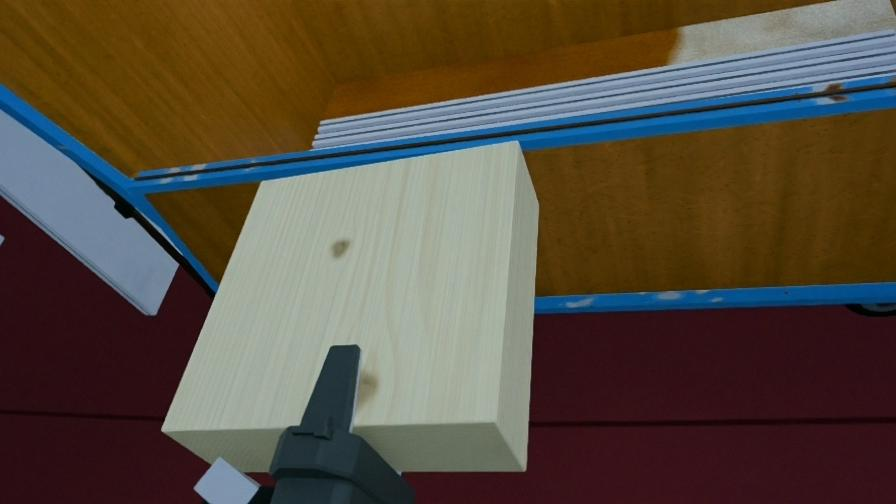

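Call:
{"fn": "move", "kwargs": {
  "target": {"side": "left", "x": 0.66, "y": 0.22, "z": 0.87, "quat_wxyz": [0.7071, 0, -0.7071, 0]},
  "min_time_s": 2
}}

Scene clock: 256.53 s.
Joint torques (N m): left_arm=[-15.63 9.05 15.53 -17.89 -6.84 0.36 -0.56] | right_arm=[27 -2.66 -1.51 10.36 -0.28 1.74 -0.07]
External joint torques (N m): left_arm=[-9.81 1.83 9.53 -9.03 -5.44 0.17 -0.51] | right_arm=[1.14 1.08 -0.69 1.14 -0.07 0.15 -0.03]
Wrist force (N): left_arm=[-27.4 2.1 -1.7] | right_arm=[4.1 1.2 -2.1]
Wrist torque (N m): left_arm=[-0.22 1.82 0.47] | right_arm=[-0.10 0.29 -0.07]
Wrist force, peak (N): left_arm=[-28.5 2.5 -2.7] | right_arm=[4.7 1.5 -2.5]
move: done
base_odometry: x=-0.231 y=-0.753 heading=+0.023
lidar_m: 1.02 1.07 1.75 2.99 1.05 0.77 0.74 0.78 1.06 2.81 2.55 1.07
base_status: not commanded
joint_positions: torso_squat_rad=+0.300 torso_shift_rad=+0.200 torso_pitch_rad=+1.051 torso_yaw_rad=+0.000 left_shoulder_pitch_rad=-0.740 left_shoulder_roll_rad=+0.854 left_shoulder_yaw_rad=-0.320 left_elbow_rad=-2.091 left_forearm_roll_rad=-1.154 left_wrist_pitch_rad=+0.799 left_hand_roll_rad=+1.668 left_gripper_m=+0.074 right_shoulder_pitch_rad=+0.200 right_shoulder_roll_rad=-0.200 right_shoulder_yaw_rad=-0.018 right_elbow_rad=-0.235 right_forearm_roll_rad=+0.049 right_wrist_pitch_rad=-0.014 right_hand_roll_rad=+0.035 right_gripper_m=+0.099 head_pan_rad=+0.300 head_tilt_rad=-0.100
joint_status: all done
wheel_motors_off: 0
motor_effort: left_wheel=+16(17) right_wheel=-8(9)
chest: x=+0.1737 y=+0.0002 z=+1.0896 quat_wxyz=(+0.865, +0.000, +0.502, +0.000) (m; base frame)
left_hand: x=+0.6586 y=+0.2195 z=+0.8670 quat_wxyz=(+0.707, -0.002, -0.707, -0.002) (m; base frame)
left_hand_status: reached (checked arc, planned for 2.0 s): 3 mm and 0.3 deg off.
right_hand: x=-0.4228 y=-0.3750 z=+0.7870 quat_wxyz=(+0.872, -0.080, +0.478, +0.071) (m; base frame)
pictures: none

Call:
{"fn": "move", "kwargs": {
  "joints": {"left_shoulder_pitch_rad": -0.4, "left_shoulder_roll_rad": 0.15, "left_shoulder_yaw_rad": 0.0, "left_elbow_rad": -2.2, "left_forearm_roll_rad": 0.0, "left_wrist_pitch_rad": -0.02, "left_hand_roll_rad": 0.0},
  "min_time_s": 3,
  "cameras": ["head_camera"]
}}

Scene clock: 263.63 s.
Joint torques (N m): left_arm=[-8.66 -0.54 1.47 -23.1 -0.36 -9.66 -0.46] | right_arm=[26.76 -2.69 -1.37 10.48 -0.31 1.76 -0.05]
External joint torques (N m): left_arm=[-8.11 -0.83 1.23 -12.4 -0.38 -7.66 -0.41] | right_arm=[0.9 1.06 -0.55 1.26 -0.1 0.17 -0.01]
Wrist force (N): left_arm=[-27.2 1.9 -2.0] | right_arm=[4.4 0.9 -2.3]
Wrist torque (N m): left_arm=[-0.32 1.88 0.48] | right_arm=[-0.09 0.30 -0.06]
Wrist force, peak (N): left_arm=[-27.2 2.2 -9.9] | right_arm=[4.9 1.2 -2.6]
move: done
base_odometry: x=-0.231 y=-0.753 heading=+0.023
lidar_m: 1.02 1.08 1.75 3.00 1.05 0.76 0.73 0.78 1.06 2.80 2.55 1.08
base_status: not commanded
joint_positions: torso_squat_rad=+0.300 torso_shift_rad=+0.200 torso_pitch_rad=+1.051 torso_yaw_rad=+0.000 left_shoulder_pitch_rad=-0.398 left_shoulder_roll_rad=+0.150 left_shoulder_yaw_rad=+0.000 left_elbow_rad=-2.197 left_forearm_roll_rad=+0.000 left_wrist_pitch_rad=-0.018 left_hand_roll_rad=+0.000 left_gripper_m=+0.074 right_shoulder_pitch_rad=+0.200 right_shoulder_roll_rad=-0.200 right_shoulder_yaw_rad=-0.018 right_elbow_rad=-0.235 right_forearm_roll_rad=+0.049 right_wrist_pitch_rad=-0.014 right_hand_roll_rad=+0.035 right_gripper_m=+0.099 head_pan_rad=+0.300 head_tilt_rad=-0.100
joint_status: all done
wheel_motors_off: 0
motor_effort: left_wheel=+16(17) right_wheel=-7(9)
chest: x=+0.1737 y=+0.0002 z=+1.0896 quat_wxyz=(+0.865, +0.000, +0.502, +0.000) (m; base frame)
left_hand: x=+0.5768 y=+0.1631 z=+0.8463 quat_wxyz=(+0.712, -0.058, -0.696, -0.070) (m; base frame)
right_hand: x=-0.4227 y=-0.3750 z=+0.7870 quat_wxyz=(+0.872, -0.080, +0.478, +0.071) (m; base frame)
pictures: head_camera
camera_calibration:
head_camera: T_world_to_cam=[[0.137136, -0.948541, -0.285418, 0.284024], [-0.78672, 0.0707837, -0.613239, 1.05083], [0.601885, 0.308641, -0.736529, 0.591039], [0, 0, 0, 1]] pos_world=[0.432025, 0.0126077, 1.1608]

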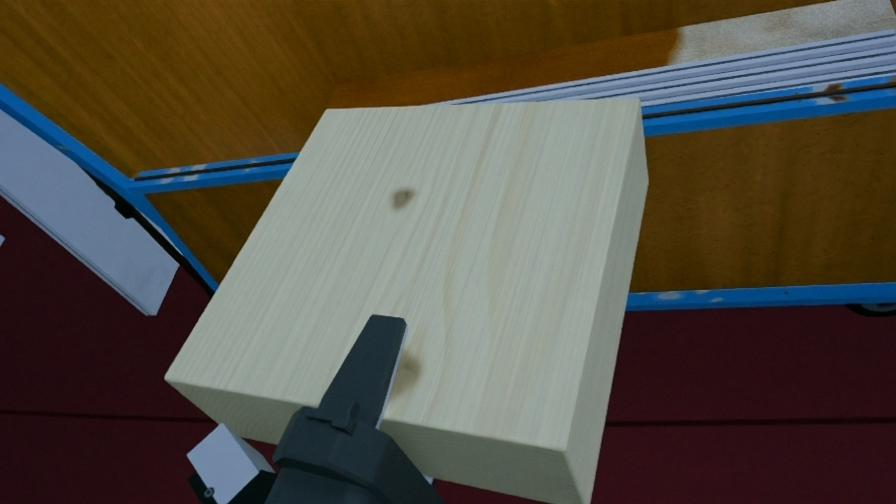

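Call:
{"fn": "move", "kwargs": {
  "joints": {"torso_squat_rad": 0.6, "torso_shift_rad": 0.33, "torso_pitch_rad": 1.2, "left_shoulder_pitch_rad": -0.6, "head_tilt_rad": -0.2},
  "min_time_s": 3,
  "cameras": ["head_camera"]
}}

Scene clock: 292.10 s.
Joint torques (N m): left_arm=[-11.51 -0.94 1.09 -23.11 -0.32 -9.67 -0.59] | right_arm=[28.36 -2.11 -1.43 10.93 -0.47 1.83 -0.02]
External joint torques (N m): left_arm=[-10.04 -0.56 1.44 -12.36 -0.33 -7.68 -0.54] | right_arm=[1.05 0.83 -0.66 1.14 -0.24 0.1 0.03]
Wrist force (N): left_arm=[-27.0 2.7 -1.3] | right_arm=[4.6 0.9 -1.1]
Wrist torque (N m): left_arm=[-0.20 1.89 0.49] | right_arm=[-0.11 0.29 -0.04]
Wrist force, peak (N): left_arm=[-28.4 1.5 -3.0] | right_arm=[4.7 1.7 -2.6]
move: done
base_odometry: x=-0.231 y=-0.753 heading=+0.023
lidar_m: 1.03 1.07 1.76 3.00 1.06 0.77 0.73 0.79 1.06 2.79 2.56 1.07
base_status: not commanded
joint_positions: torso_squat_rad=+0.600 torso_shift_rad=+0.330 torso_pitch_rad=+1.201 torso_yaw_rad=+0.000 left_shoulder_pitch_rad=-0.598 left_shoulder_roll_rad=+0.150 left_shoulder_yaw_rad=+0.000 left_elbow_rad=-2.197 left_forearm_roll_rad=+0.000 left_wrist_pitch_rad=-0.018 left_hand_roll_rad=+0.000 left_gripper_m=+0.074 right_shoulder_pitch_rad=+0.200 right_shoulder_roll_rad=-0.200 right_shoulder_yaw_rad=-0.018 right_elbow_rad=-0.235 right_forearm_roll_rad=+0.049 right_wrist_pitch_rad=-0.014 right_hand_roll_rad=+0.035 right_gripper_m=+0.099 head_pan_rad=+0.300 head_tilt_rad=-0.200
joint_status: all done
wheel_motors_off: 0
motor_effort: left_wheel=+16(17) right_wheel=-9(9)
chest: x=+0.2480 y=+0.0002 z=+0.9388 quat_wxyz=(+0.825, +0.000, +0.565, +0.000) (m; base frame)
left_hand: x=+0.6645 y=+0.1363 z=+0.7017 quat_wxyz=(+0.696, -0.089, -0.710, -0.060) (m; base frame)
right_hand: x=-0.3870 y=-0.3750 z=+0.7288 quat_wxyz=(+0.833, -0.074, +0.542, +0.076) (m; base frame)
pictures: head_camera
camera_calibration:
head_camera: T_world_to_cam=[[0.0957568, -0.947894, -0.303855, 0.257815], [-0.816712, 0.0996903, -0.568369, 0.976008], [0.569045, 0.302587, -0.76461, 0.450692], [0, 0, 0, 1]] pos_world=[0.515966, 0.0107092, 0.977675]

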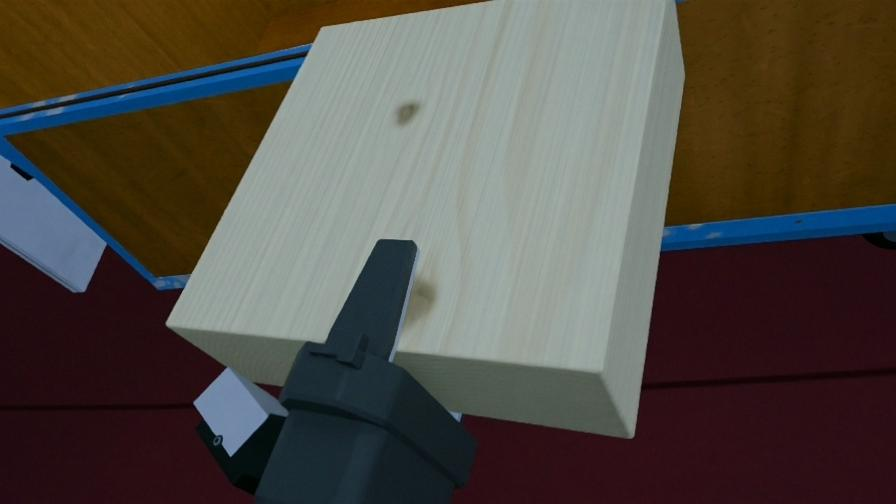

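Call:
{"fn": "move", "kwargs": {
  "joints": {"left_forearm_roll_rad": 1.55, "left_hand_roll_rad": -1.5},
  "min_time_s": 3,
  "cameras": ["head_camera"]
}}

Scene clock: 300.00 s.
Joint torques (N m): left_arm=[-11.62 -0.69 1.06 -23.11 -0.56 -0.25 -0.53] | right_arm=[28.14 -1.81 -1.23 10.83 -0.43 1.74 -0.07]
External joint torques (N m): left_arm=[-10.17 -0.48 1.29 -12.35 -0.37 -0.28 -0.48] | right_arm=[0.83 1.13 -0.47 1.04 -0.2 0.01 -0.02]
Wrist force (N): left_arm=[-28.0 4.6 -2.5] | right_arm=[4.6 0.7 -1.4]
Wrist torque (N m): left_arm=[-0.15 1.74 0.49] | right_arm=[-0.07 0.32 -0.07]
Wrist force, peak (N): left_arm=[-28.5 2.7 -1.8] | right_arm=[5.5 0.9 -1.6]
move: done
base_odometry: x=-0.231 y=-0.753 heading=+0.023
lidar_m: 1.02 1.07 1.76 3.00 1.07 0.76 0.73 0.78 1.04 2.80 2.57 1.06
base_status: not commanded
joint_positions: torso_squat_rad=+0.600 torso_shift_rad=+0.330 torso_pitch_rad=+1.201 torso_yaw_rad=+0.000 left_shoulder_pitch_rad=-0.598 left_shoulder_roll_rad=+0.150 left_shoulder_yaw_rad=+0.000 left_elbow_rad=-2.197 left_forearm_roll_rad=+1.550 left_wrist_pitch_rad=-0.020 left_hand_roll_rad=-1.500 left_gripper_m=+0.074 right_shoulder_pitch_rad=+0.200 right_shoulder_roll_rad=-0.200 right_shoulder_yaw_rad=-0.018 right_elbow_rad=-0.235 right_forearm_roll_rad=+0.049 right_wrist_pitch_rad=-0.014 right_hand_roll_rad=+0.035 right_gripper_m=+0.099 head_pan_rad=+0.300 head_tilt_rad=-0.200
joint_status: all done
wheel_motors_off: 0
motor_effort: left_wheel=+15(17) right_wheel=-7(10)
chest: x=+0.2480 y=+0.0002 z=+0.9388 quat_wxyz=(+0.825, +0.000, +0.565, +0.000) (m; base frame)
left_hand: x=+0.6655 y=+0.1407 z=+0.6975 quat_wxyz=(+0.704, -0.099, -0.703, -0.036) (m; base frame)
right_hand: x=-0.3870 y=-0.3750 z=+0.7288 quat_wxyz=(+0.833, -0.074, +0.542, +0.076) (m; base frame)
pictures: head_camera
camera_calibration:
head_camera: T_world_to_cam=[[0.0957568, -0.947894, -0.303855, 0.257815], [-0.816712, 0.0996903, -0.568369, 0.976008], [0.569045, 0.302587, -0.76461, 0.450692], [0, 0, 0, 1]] pos_world=[0.515966, 0.0107092, 0.977675]

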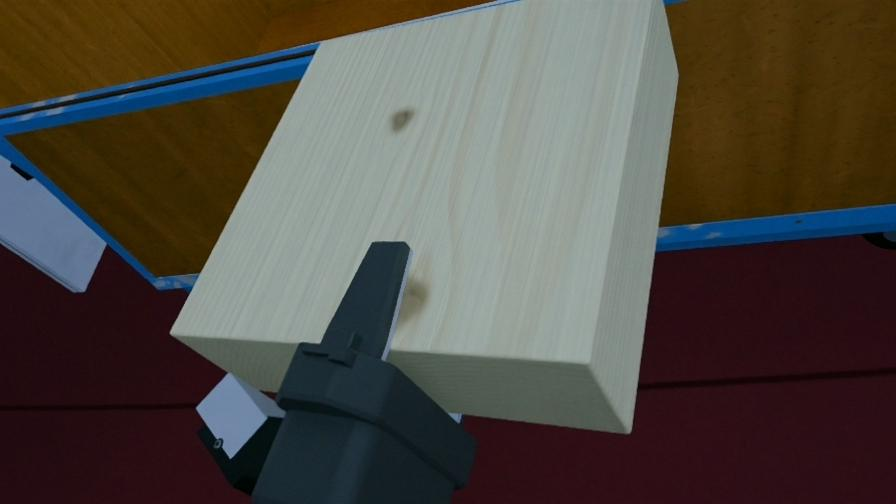

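Call:
{"fn": "move", "kwargs": {
  "joints": {"left_wrist_pitch_rad": -1.0},
  "min_time_s": 2.5
}}

Call:
{"fn": "move", "kwargs": {
  "target": {"side": "left", "x": 0.40, "y": 0.46, "z": 0.71, "quat_wxyz": [0.5, 0.5, -0.5, 0.5]},
  "min_time_s": 3,
  "cameras": ["head_camera"]
}}

Scene clock: 306.27 s.
Joint torques (N m): left_arm=[-6.39 4.08 3.51 -19.06 -7.97 0.07 -0.68] | right_arm=[28.05 -2.08 -1.26 10.84 -0.39 1.9 -0.09]
External joint torques (N m): left_arm=[-6.13 3.06 2.81 -9.34 -6.21 0.04 -0.63] | right_arm=[0.74 0.87 -0.5 1.05 -0.16 0.17 -0.04]
Wrist force (N): left_arm=[-28.0 3.7 -2.8] | right_arm=[4.2 0.9 -1.6]
Wrist torque (N m): left_arm=[-0.10 1.77 0.45] | right_arm=[-0.10 0.22 -0.05]
Wrist force, peak (N): left_arm=[-28.3 4.2 -2.6] | right_arm=[5.1 1.4 -1.6]
move: done
base_odometry: x=-0.231 y=-0.753 heading=+0.023
lidar_m: 1.03 1.07 1.75 3.00 1.08 0.77 0.73 0.78 1.06 2.80 2.57 1.08
base_status: not commanded
joint_positions: torso_squat_rad=+0.600 torso_shift_rad=+0.330 torso_pitch_rad=+1.201 torso_yaw_rad=+0.000 left_shoulder_pitch_rad=-0.598 left_shoulder_roll_rad=+0.149 left_shoulder_yaw_rad=-0.001 left_elbow_rad=-2.198 left_forearm_roll_rad=+1.552 left_wrist_pitch_rad=-1.000 left_hand_roll_rad=-1.500 left_gripper_m=+0.074 right_shoulder_pitch_rad=+0.200 right_shoulder_roll_rad=-0.200 right_shoulder_yaw_rad=-0.018 right_elbow_rad=-0.235 right_forearm_roll_rad=+0.049 right_wrist_pitch_rad=-0.014 right_hand_roll_rad=+0.035 right_gripper_m=+0.099 head_pan_rad=+0.300 head_tilt_rad=-0.200
joint_status: all done
wheel_motors_off: 0
motor_effort: left_wheel=+16(16) right_wheel=-8(10)
chest: x=+0.2480 y=+0.0002 z=+0.9388 quat_wxyz=(+0.825, +0.000, +0.565, +0.000) (m; base frame)
left_hand: x=+0.6018 y=+0.3477 z=+0.6934 quat_wxyz=(+0.644, +0.241, -0.660, +0.302) (m; base frame)
right_hand: x=-0.3870 y=-0.3750 z=+0.7288 quat_wxyz=(+0.833, -0.074, +0.542, +0.076) (m; base frame)
pictures: none

Scene clock: 309.60 s.
Joint torques (N m): left_arm=[5.13 4.43 8.93 -14.72 -9.27 -0.7 -0.61] | right_arm=[28.31 -2.09 -0.96 10.94 -0.44 1.81 -0.04]
External joint torques (N m): left_arm=[1.13 3.35 7.22 -6.07 -7.27 -0.6 -0.56] | right_arm=[1 0.86 -0.19 1.15 -0.21 0.08 0]
Wrist force (N): left_arm=[-27.5 1.8 -2.8] | right_arm=[4.9 0.8 -1.6]
Wrist torque (N m): left_arm=[-0.30 1.84 0.49] | right_arm=[-0.09 0.34 -0.06]
Wrist force, peak (N): left_arm=[-28.5 2.3 -2.6] | right_arm=[5.1 1.4 -1.7]
move: done
base_odometry: x=-0.231 y=-0.753 heading=+0.023
lidar_m: 1.02 1.07 1.76 2.99 1.06 0.77 0.73 0.78 1.07 2.79 2.57 1.08
base_status: not commanded
joint_positions: torso_squat_rad=+0.600 torso_shift_rad=+0.330 torso_pitch_rad=+1.201 torso_yaw_rad=+0.000 left_shoulder_pitch_rad=-0.427 left_shoulder_roll_rad=+0.006 left_shoulder_yaw_rad=+0.191 left_elbow_rad=-2.322 left_forearm_roll_rad=+1.590 left_wrist_pitch_rad=-1.519 left_hand_roll_rad=-1.523 left_gripper_m=+0.074 right_shoulder_pitch_rad=+0.200 right_shoulder_roll_rad=-0.200 right_shoulder_yaw_rad=-0.018 right_elbow_rad=-0.235 right_forearm_roll_rad=+0.049 right_wrist_pitch_rad=-0.014 right_hand_roll_rad=+0.035 right_gripper_m=+0.099 head_pan_rad=+0.300 head_tilt_rad=-0.200
joint_status: all done
wheel_motors_off: 0
motor_effort: left_wheel=+15(17) right_wheel=-9(10)
chest: x=+0.2479 y=+0.0002 z=+0.9389 quat_wxyz=(+0.825, +0.000, +0.565, +0.000) (m; base frame)
left_hand: x=+0.4000 y=+0.4594 z=+0.7088 quat_wxyz=(+0.501, +0.499, -0.499, +0.501) (m; base frame)
left_hand_status: reached (checked arc, planned for 3.0 s): 1 mm and 0.2 deg off.
right_hand: x=-0.3870 y=-0.3750 z=+0.7288 quat_wxyz=(+0.833, -0.074, +0.542, +0.076) (m; base frame)
pictures: head_camera
camera_calibration:
head_camera: T_world_to_cam=[[0.0957174, -0.947959, -0.303665, 0.257721], [-0.81652, 0.0997104, -0.568641, 0.976207], [0.569327, 0.302378, -0.764483, 0.450634], [0, 0, 0, 1]] pos_world=[0.515866, 0.0107097, 0.977874]

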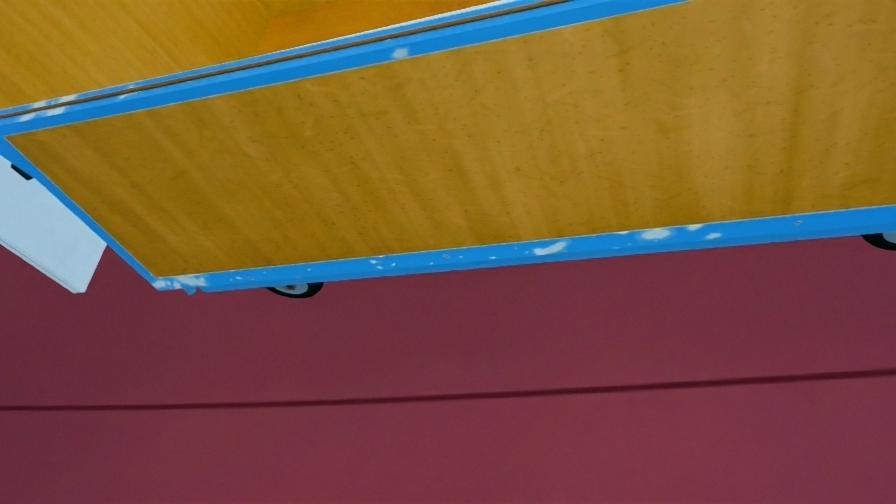

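Call:
{"fn": "move", "kwargs": {
  "base": {"x_m_s": 0.2, "for_s": 2.75},
  "cameras": ["head_camera"]
}}

Scene clock: 314.03 s.
Joint torques (N m): left_arm=[4.76 4.68 8.35 -14 -9.49 -0.65 -0.66] | right_arm=[28 -1.56 -1.19 10.79 -0.29 1.87 -0.21]
External joint torques (N m): left_arm=[0.75 3.6 6.64 -5.35 -7.5 -0.55 -0.61] | right_arm=[0.7 1.39 -0.42 1 -0.06 0.14 -0.16]
Wrist force (N): left_arm=[-27.3 1.5 -2.0] | right_arm=[4.4 0.9 -1.4]
Wrist torque (N m): left_arm=[-0.26 1.85 0.47] | right_arm=[-0.09 0.31 -0.06]
Wrist force, peak (N): left_arm=[-29.3 2.7 -2.6] | right_arm=[4.9 1.2 -2.2]
move: done
base_odometry: x=+0.323 y=-0.740 heading=+0.023
lidar_m: 0.47 0.51 0.68 4.81 1.85 1.35 1.29 1.36 1.84 4.88 1.82 0.48
base_status: done (sent for 2.77 of 2.77 s)
joint_positions: torso_squat_rad=+0.600 torso_shift_rad=+0.330 torso_pitch_rad=+1.201 torso_yaw_rad=+0.000 left_shoulder_pitch_rad=-0.427 left_shoulder_roll_rad=+0.005 left_shoulder_yaw_rad=+0.191 left_elbow_rad=-2.322 left_forearm_roll_rad=+1.590 left_wrist_pitch_rad=-1.519 left_hand_roll_rad=-1.523 left_gripper_m=+0.074 right_shoulder_pitch_rad=+0.200 right_shoulder_roll_rad=-0.200 right_shoulder_yaw_rad=-0.018 right_elbow_rad=-0.235 right_forearm_roll_rad=+0.049 right_wrist_pitch_rad=-0.014 right_hand_roll_rad=+0.035 right_gripper_m=+0.099 head_pan_rad=+0.300 head_tilt_rad=-0.200
joint_status: not commanded
wheel_motors_off: 0
motor_effort: left_wheel=+3(44) right_wheel=-3(21)
chest: x=+0.2479 y=+0.0002 z=+0.9390 quat_wxyz=(+0.825, +0.000, +0.565, +0.000) (m; base frame)
left_hand: x=+0.3999 y=+0.4594 z=+0.7089 quat_wxyz=(+0.501, +0.499, -0.499, +0.501) (m; base frame)
right_hand: x=-0.3870 y=-0.3749 z=+0.7288 quat_wxyz=(+0.833, -0.074, +0.542, +0.076) (m; base frame)
pictures: head_camera
camera_calibration:
head_camera: T_world_to_cam=[[0.0958132, -0.947997, -0.303517, 0.257557], [-0.816419, 0.0995979, -0.568807, 0.976374], [0.569456, 0.302296, -0.764419, 0.450581], [0, 0, 0, 1]] pos_world=[0.515866, 0.0107095, 0.977974]

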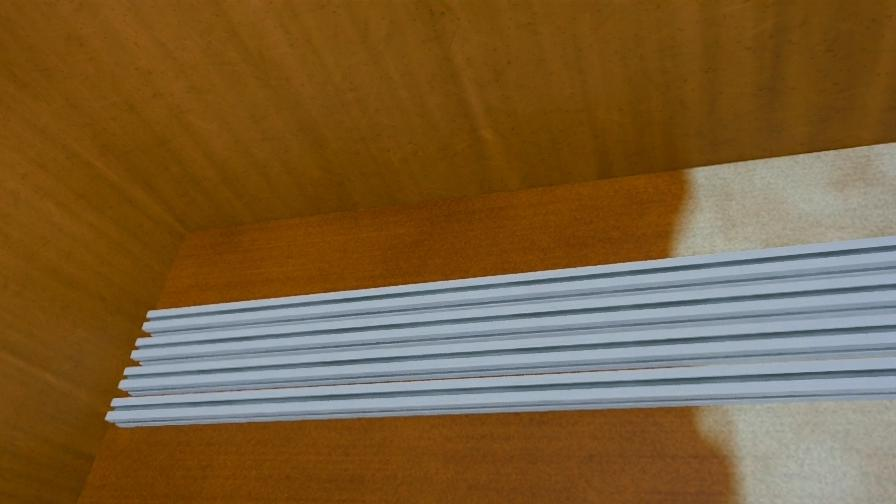

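Call:
{"fn": "move", "kwargs": {
  "base": {"x_m_s": 0.13, "for_s": 2.0},
  "joints": {"head_pan_rad": 0.5, "head_tilt_rad": 0.3},
  "cameras": ["head_camera"]
}}

Scene clock: 319.23 s.
Joint torques (N m): left_arm=[4.89 4.99 7.69 -13.92 -9.61 -0.72 -0.79] | right_arm=[28.37 -1.64 -1.34 10.94 -0.33 1.82 -0.15]
External joint torques (N m): left_arm=[0.89 3.91 5.99 -5.28 -7.61 -0.62 -0.73] | right_arm=[1.06 1.32 -0.58 1.15 -0.1 0.09 -0.1]
Wrist force (N): left_arm=[-27.9 0.8 -2.7] | right_arm=[4.6 1.2 -1.7]
Wrist torque (N m): left_arm=[-0.20 1.83 0.47] | right_arm=[-0.14 0.29 -0.05]
Wrist force, peak (N): left_arm=[-28.9 1.3 -2.0] | right_arm=[5.1 1.1 -2.0]
move: done
base_odometry: x=+0.583 y=-0.734 heading=+0.023
lidar_m: 0.20 0.22 0.31 2.04 2.23 1.61 1.54 1.63 2.21 4.12 0.33 0.22
base_status: done (sent for 2 of 2 s)
joint_positions: torso_squat_rad=+0.600 torso_shift_rad=+0.330 torso_pitch_rad=+1.201 torso_yaw_rad=+0.000 left_shoulder_pitch_rad=-0.427 left_shoulder_roll_rad=+0.005 left_shoulder_yaw_rad=+0.191 left_elbow_rad=-2.322 left_forearm_roll_rad=+1.590 left_wrist_pitch_rad=-1.519 left_hand_roll_rad=-1.523 left_gripper_m=+0.074 right_shoulder_pitch_rad=+0.200 right_shoulder_roll_rad=-0.200 right_shoulder_yaw_rad=-0.018 right_elbow_rad=-0.235 right_forearm_roll_rad=+0.049 right_wrist_pitch_rad=-0.014 right_hand_roll_rad=+0.035 right_gripper_m=+0.099 head_pan_rad=+0.500 head_tilt_rad=+0.300
joint_status: all done
wheel_motors_off: 0
motor_effort: left_wheel=+3(26) right_wheel=-3(22)
chest: x=+0.2479 y=+0.0002 z=+0.9390 quat_wxyz=(+0.825, +0.000, +0.565, +0.000) (m; base frame)
left_hand: x=+0.3999 y=+0.4594 z=+0.7089 quat_wxyz=(+0.501, +0.499, -0.499, +0.501) (m; base frame)
right_hand: x=-0.3870 y=-0.3749 z=+0.7288 quat_wxyz=(+0.833, -0.074, +0.542, +0.076) (m; base frame)
pictures: head_camera
camera_calibration:
head_camera: T_world_to_cam=[[0.149255, -0.872105, -0.466, 0.394899], [-0.985473, -0.0925772, -0.142382, 0.628603], [0.0810313, 0.480481, -0.873254, 0.774433], [0, 0, 0, 1]] pos_world=[0.497777, 0.0304869, 0.949801]

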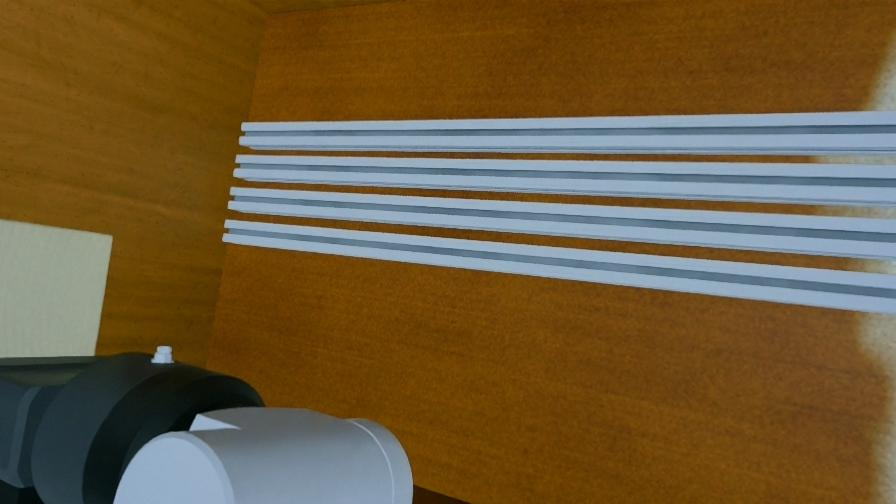

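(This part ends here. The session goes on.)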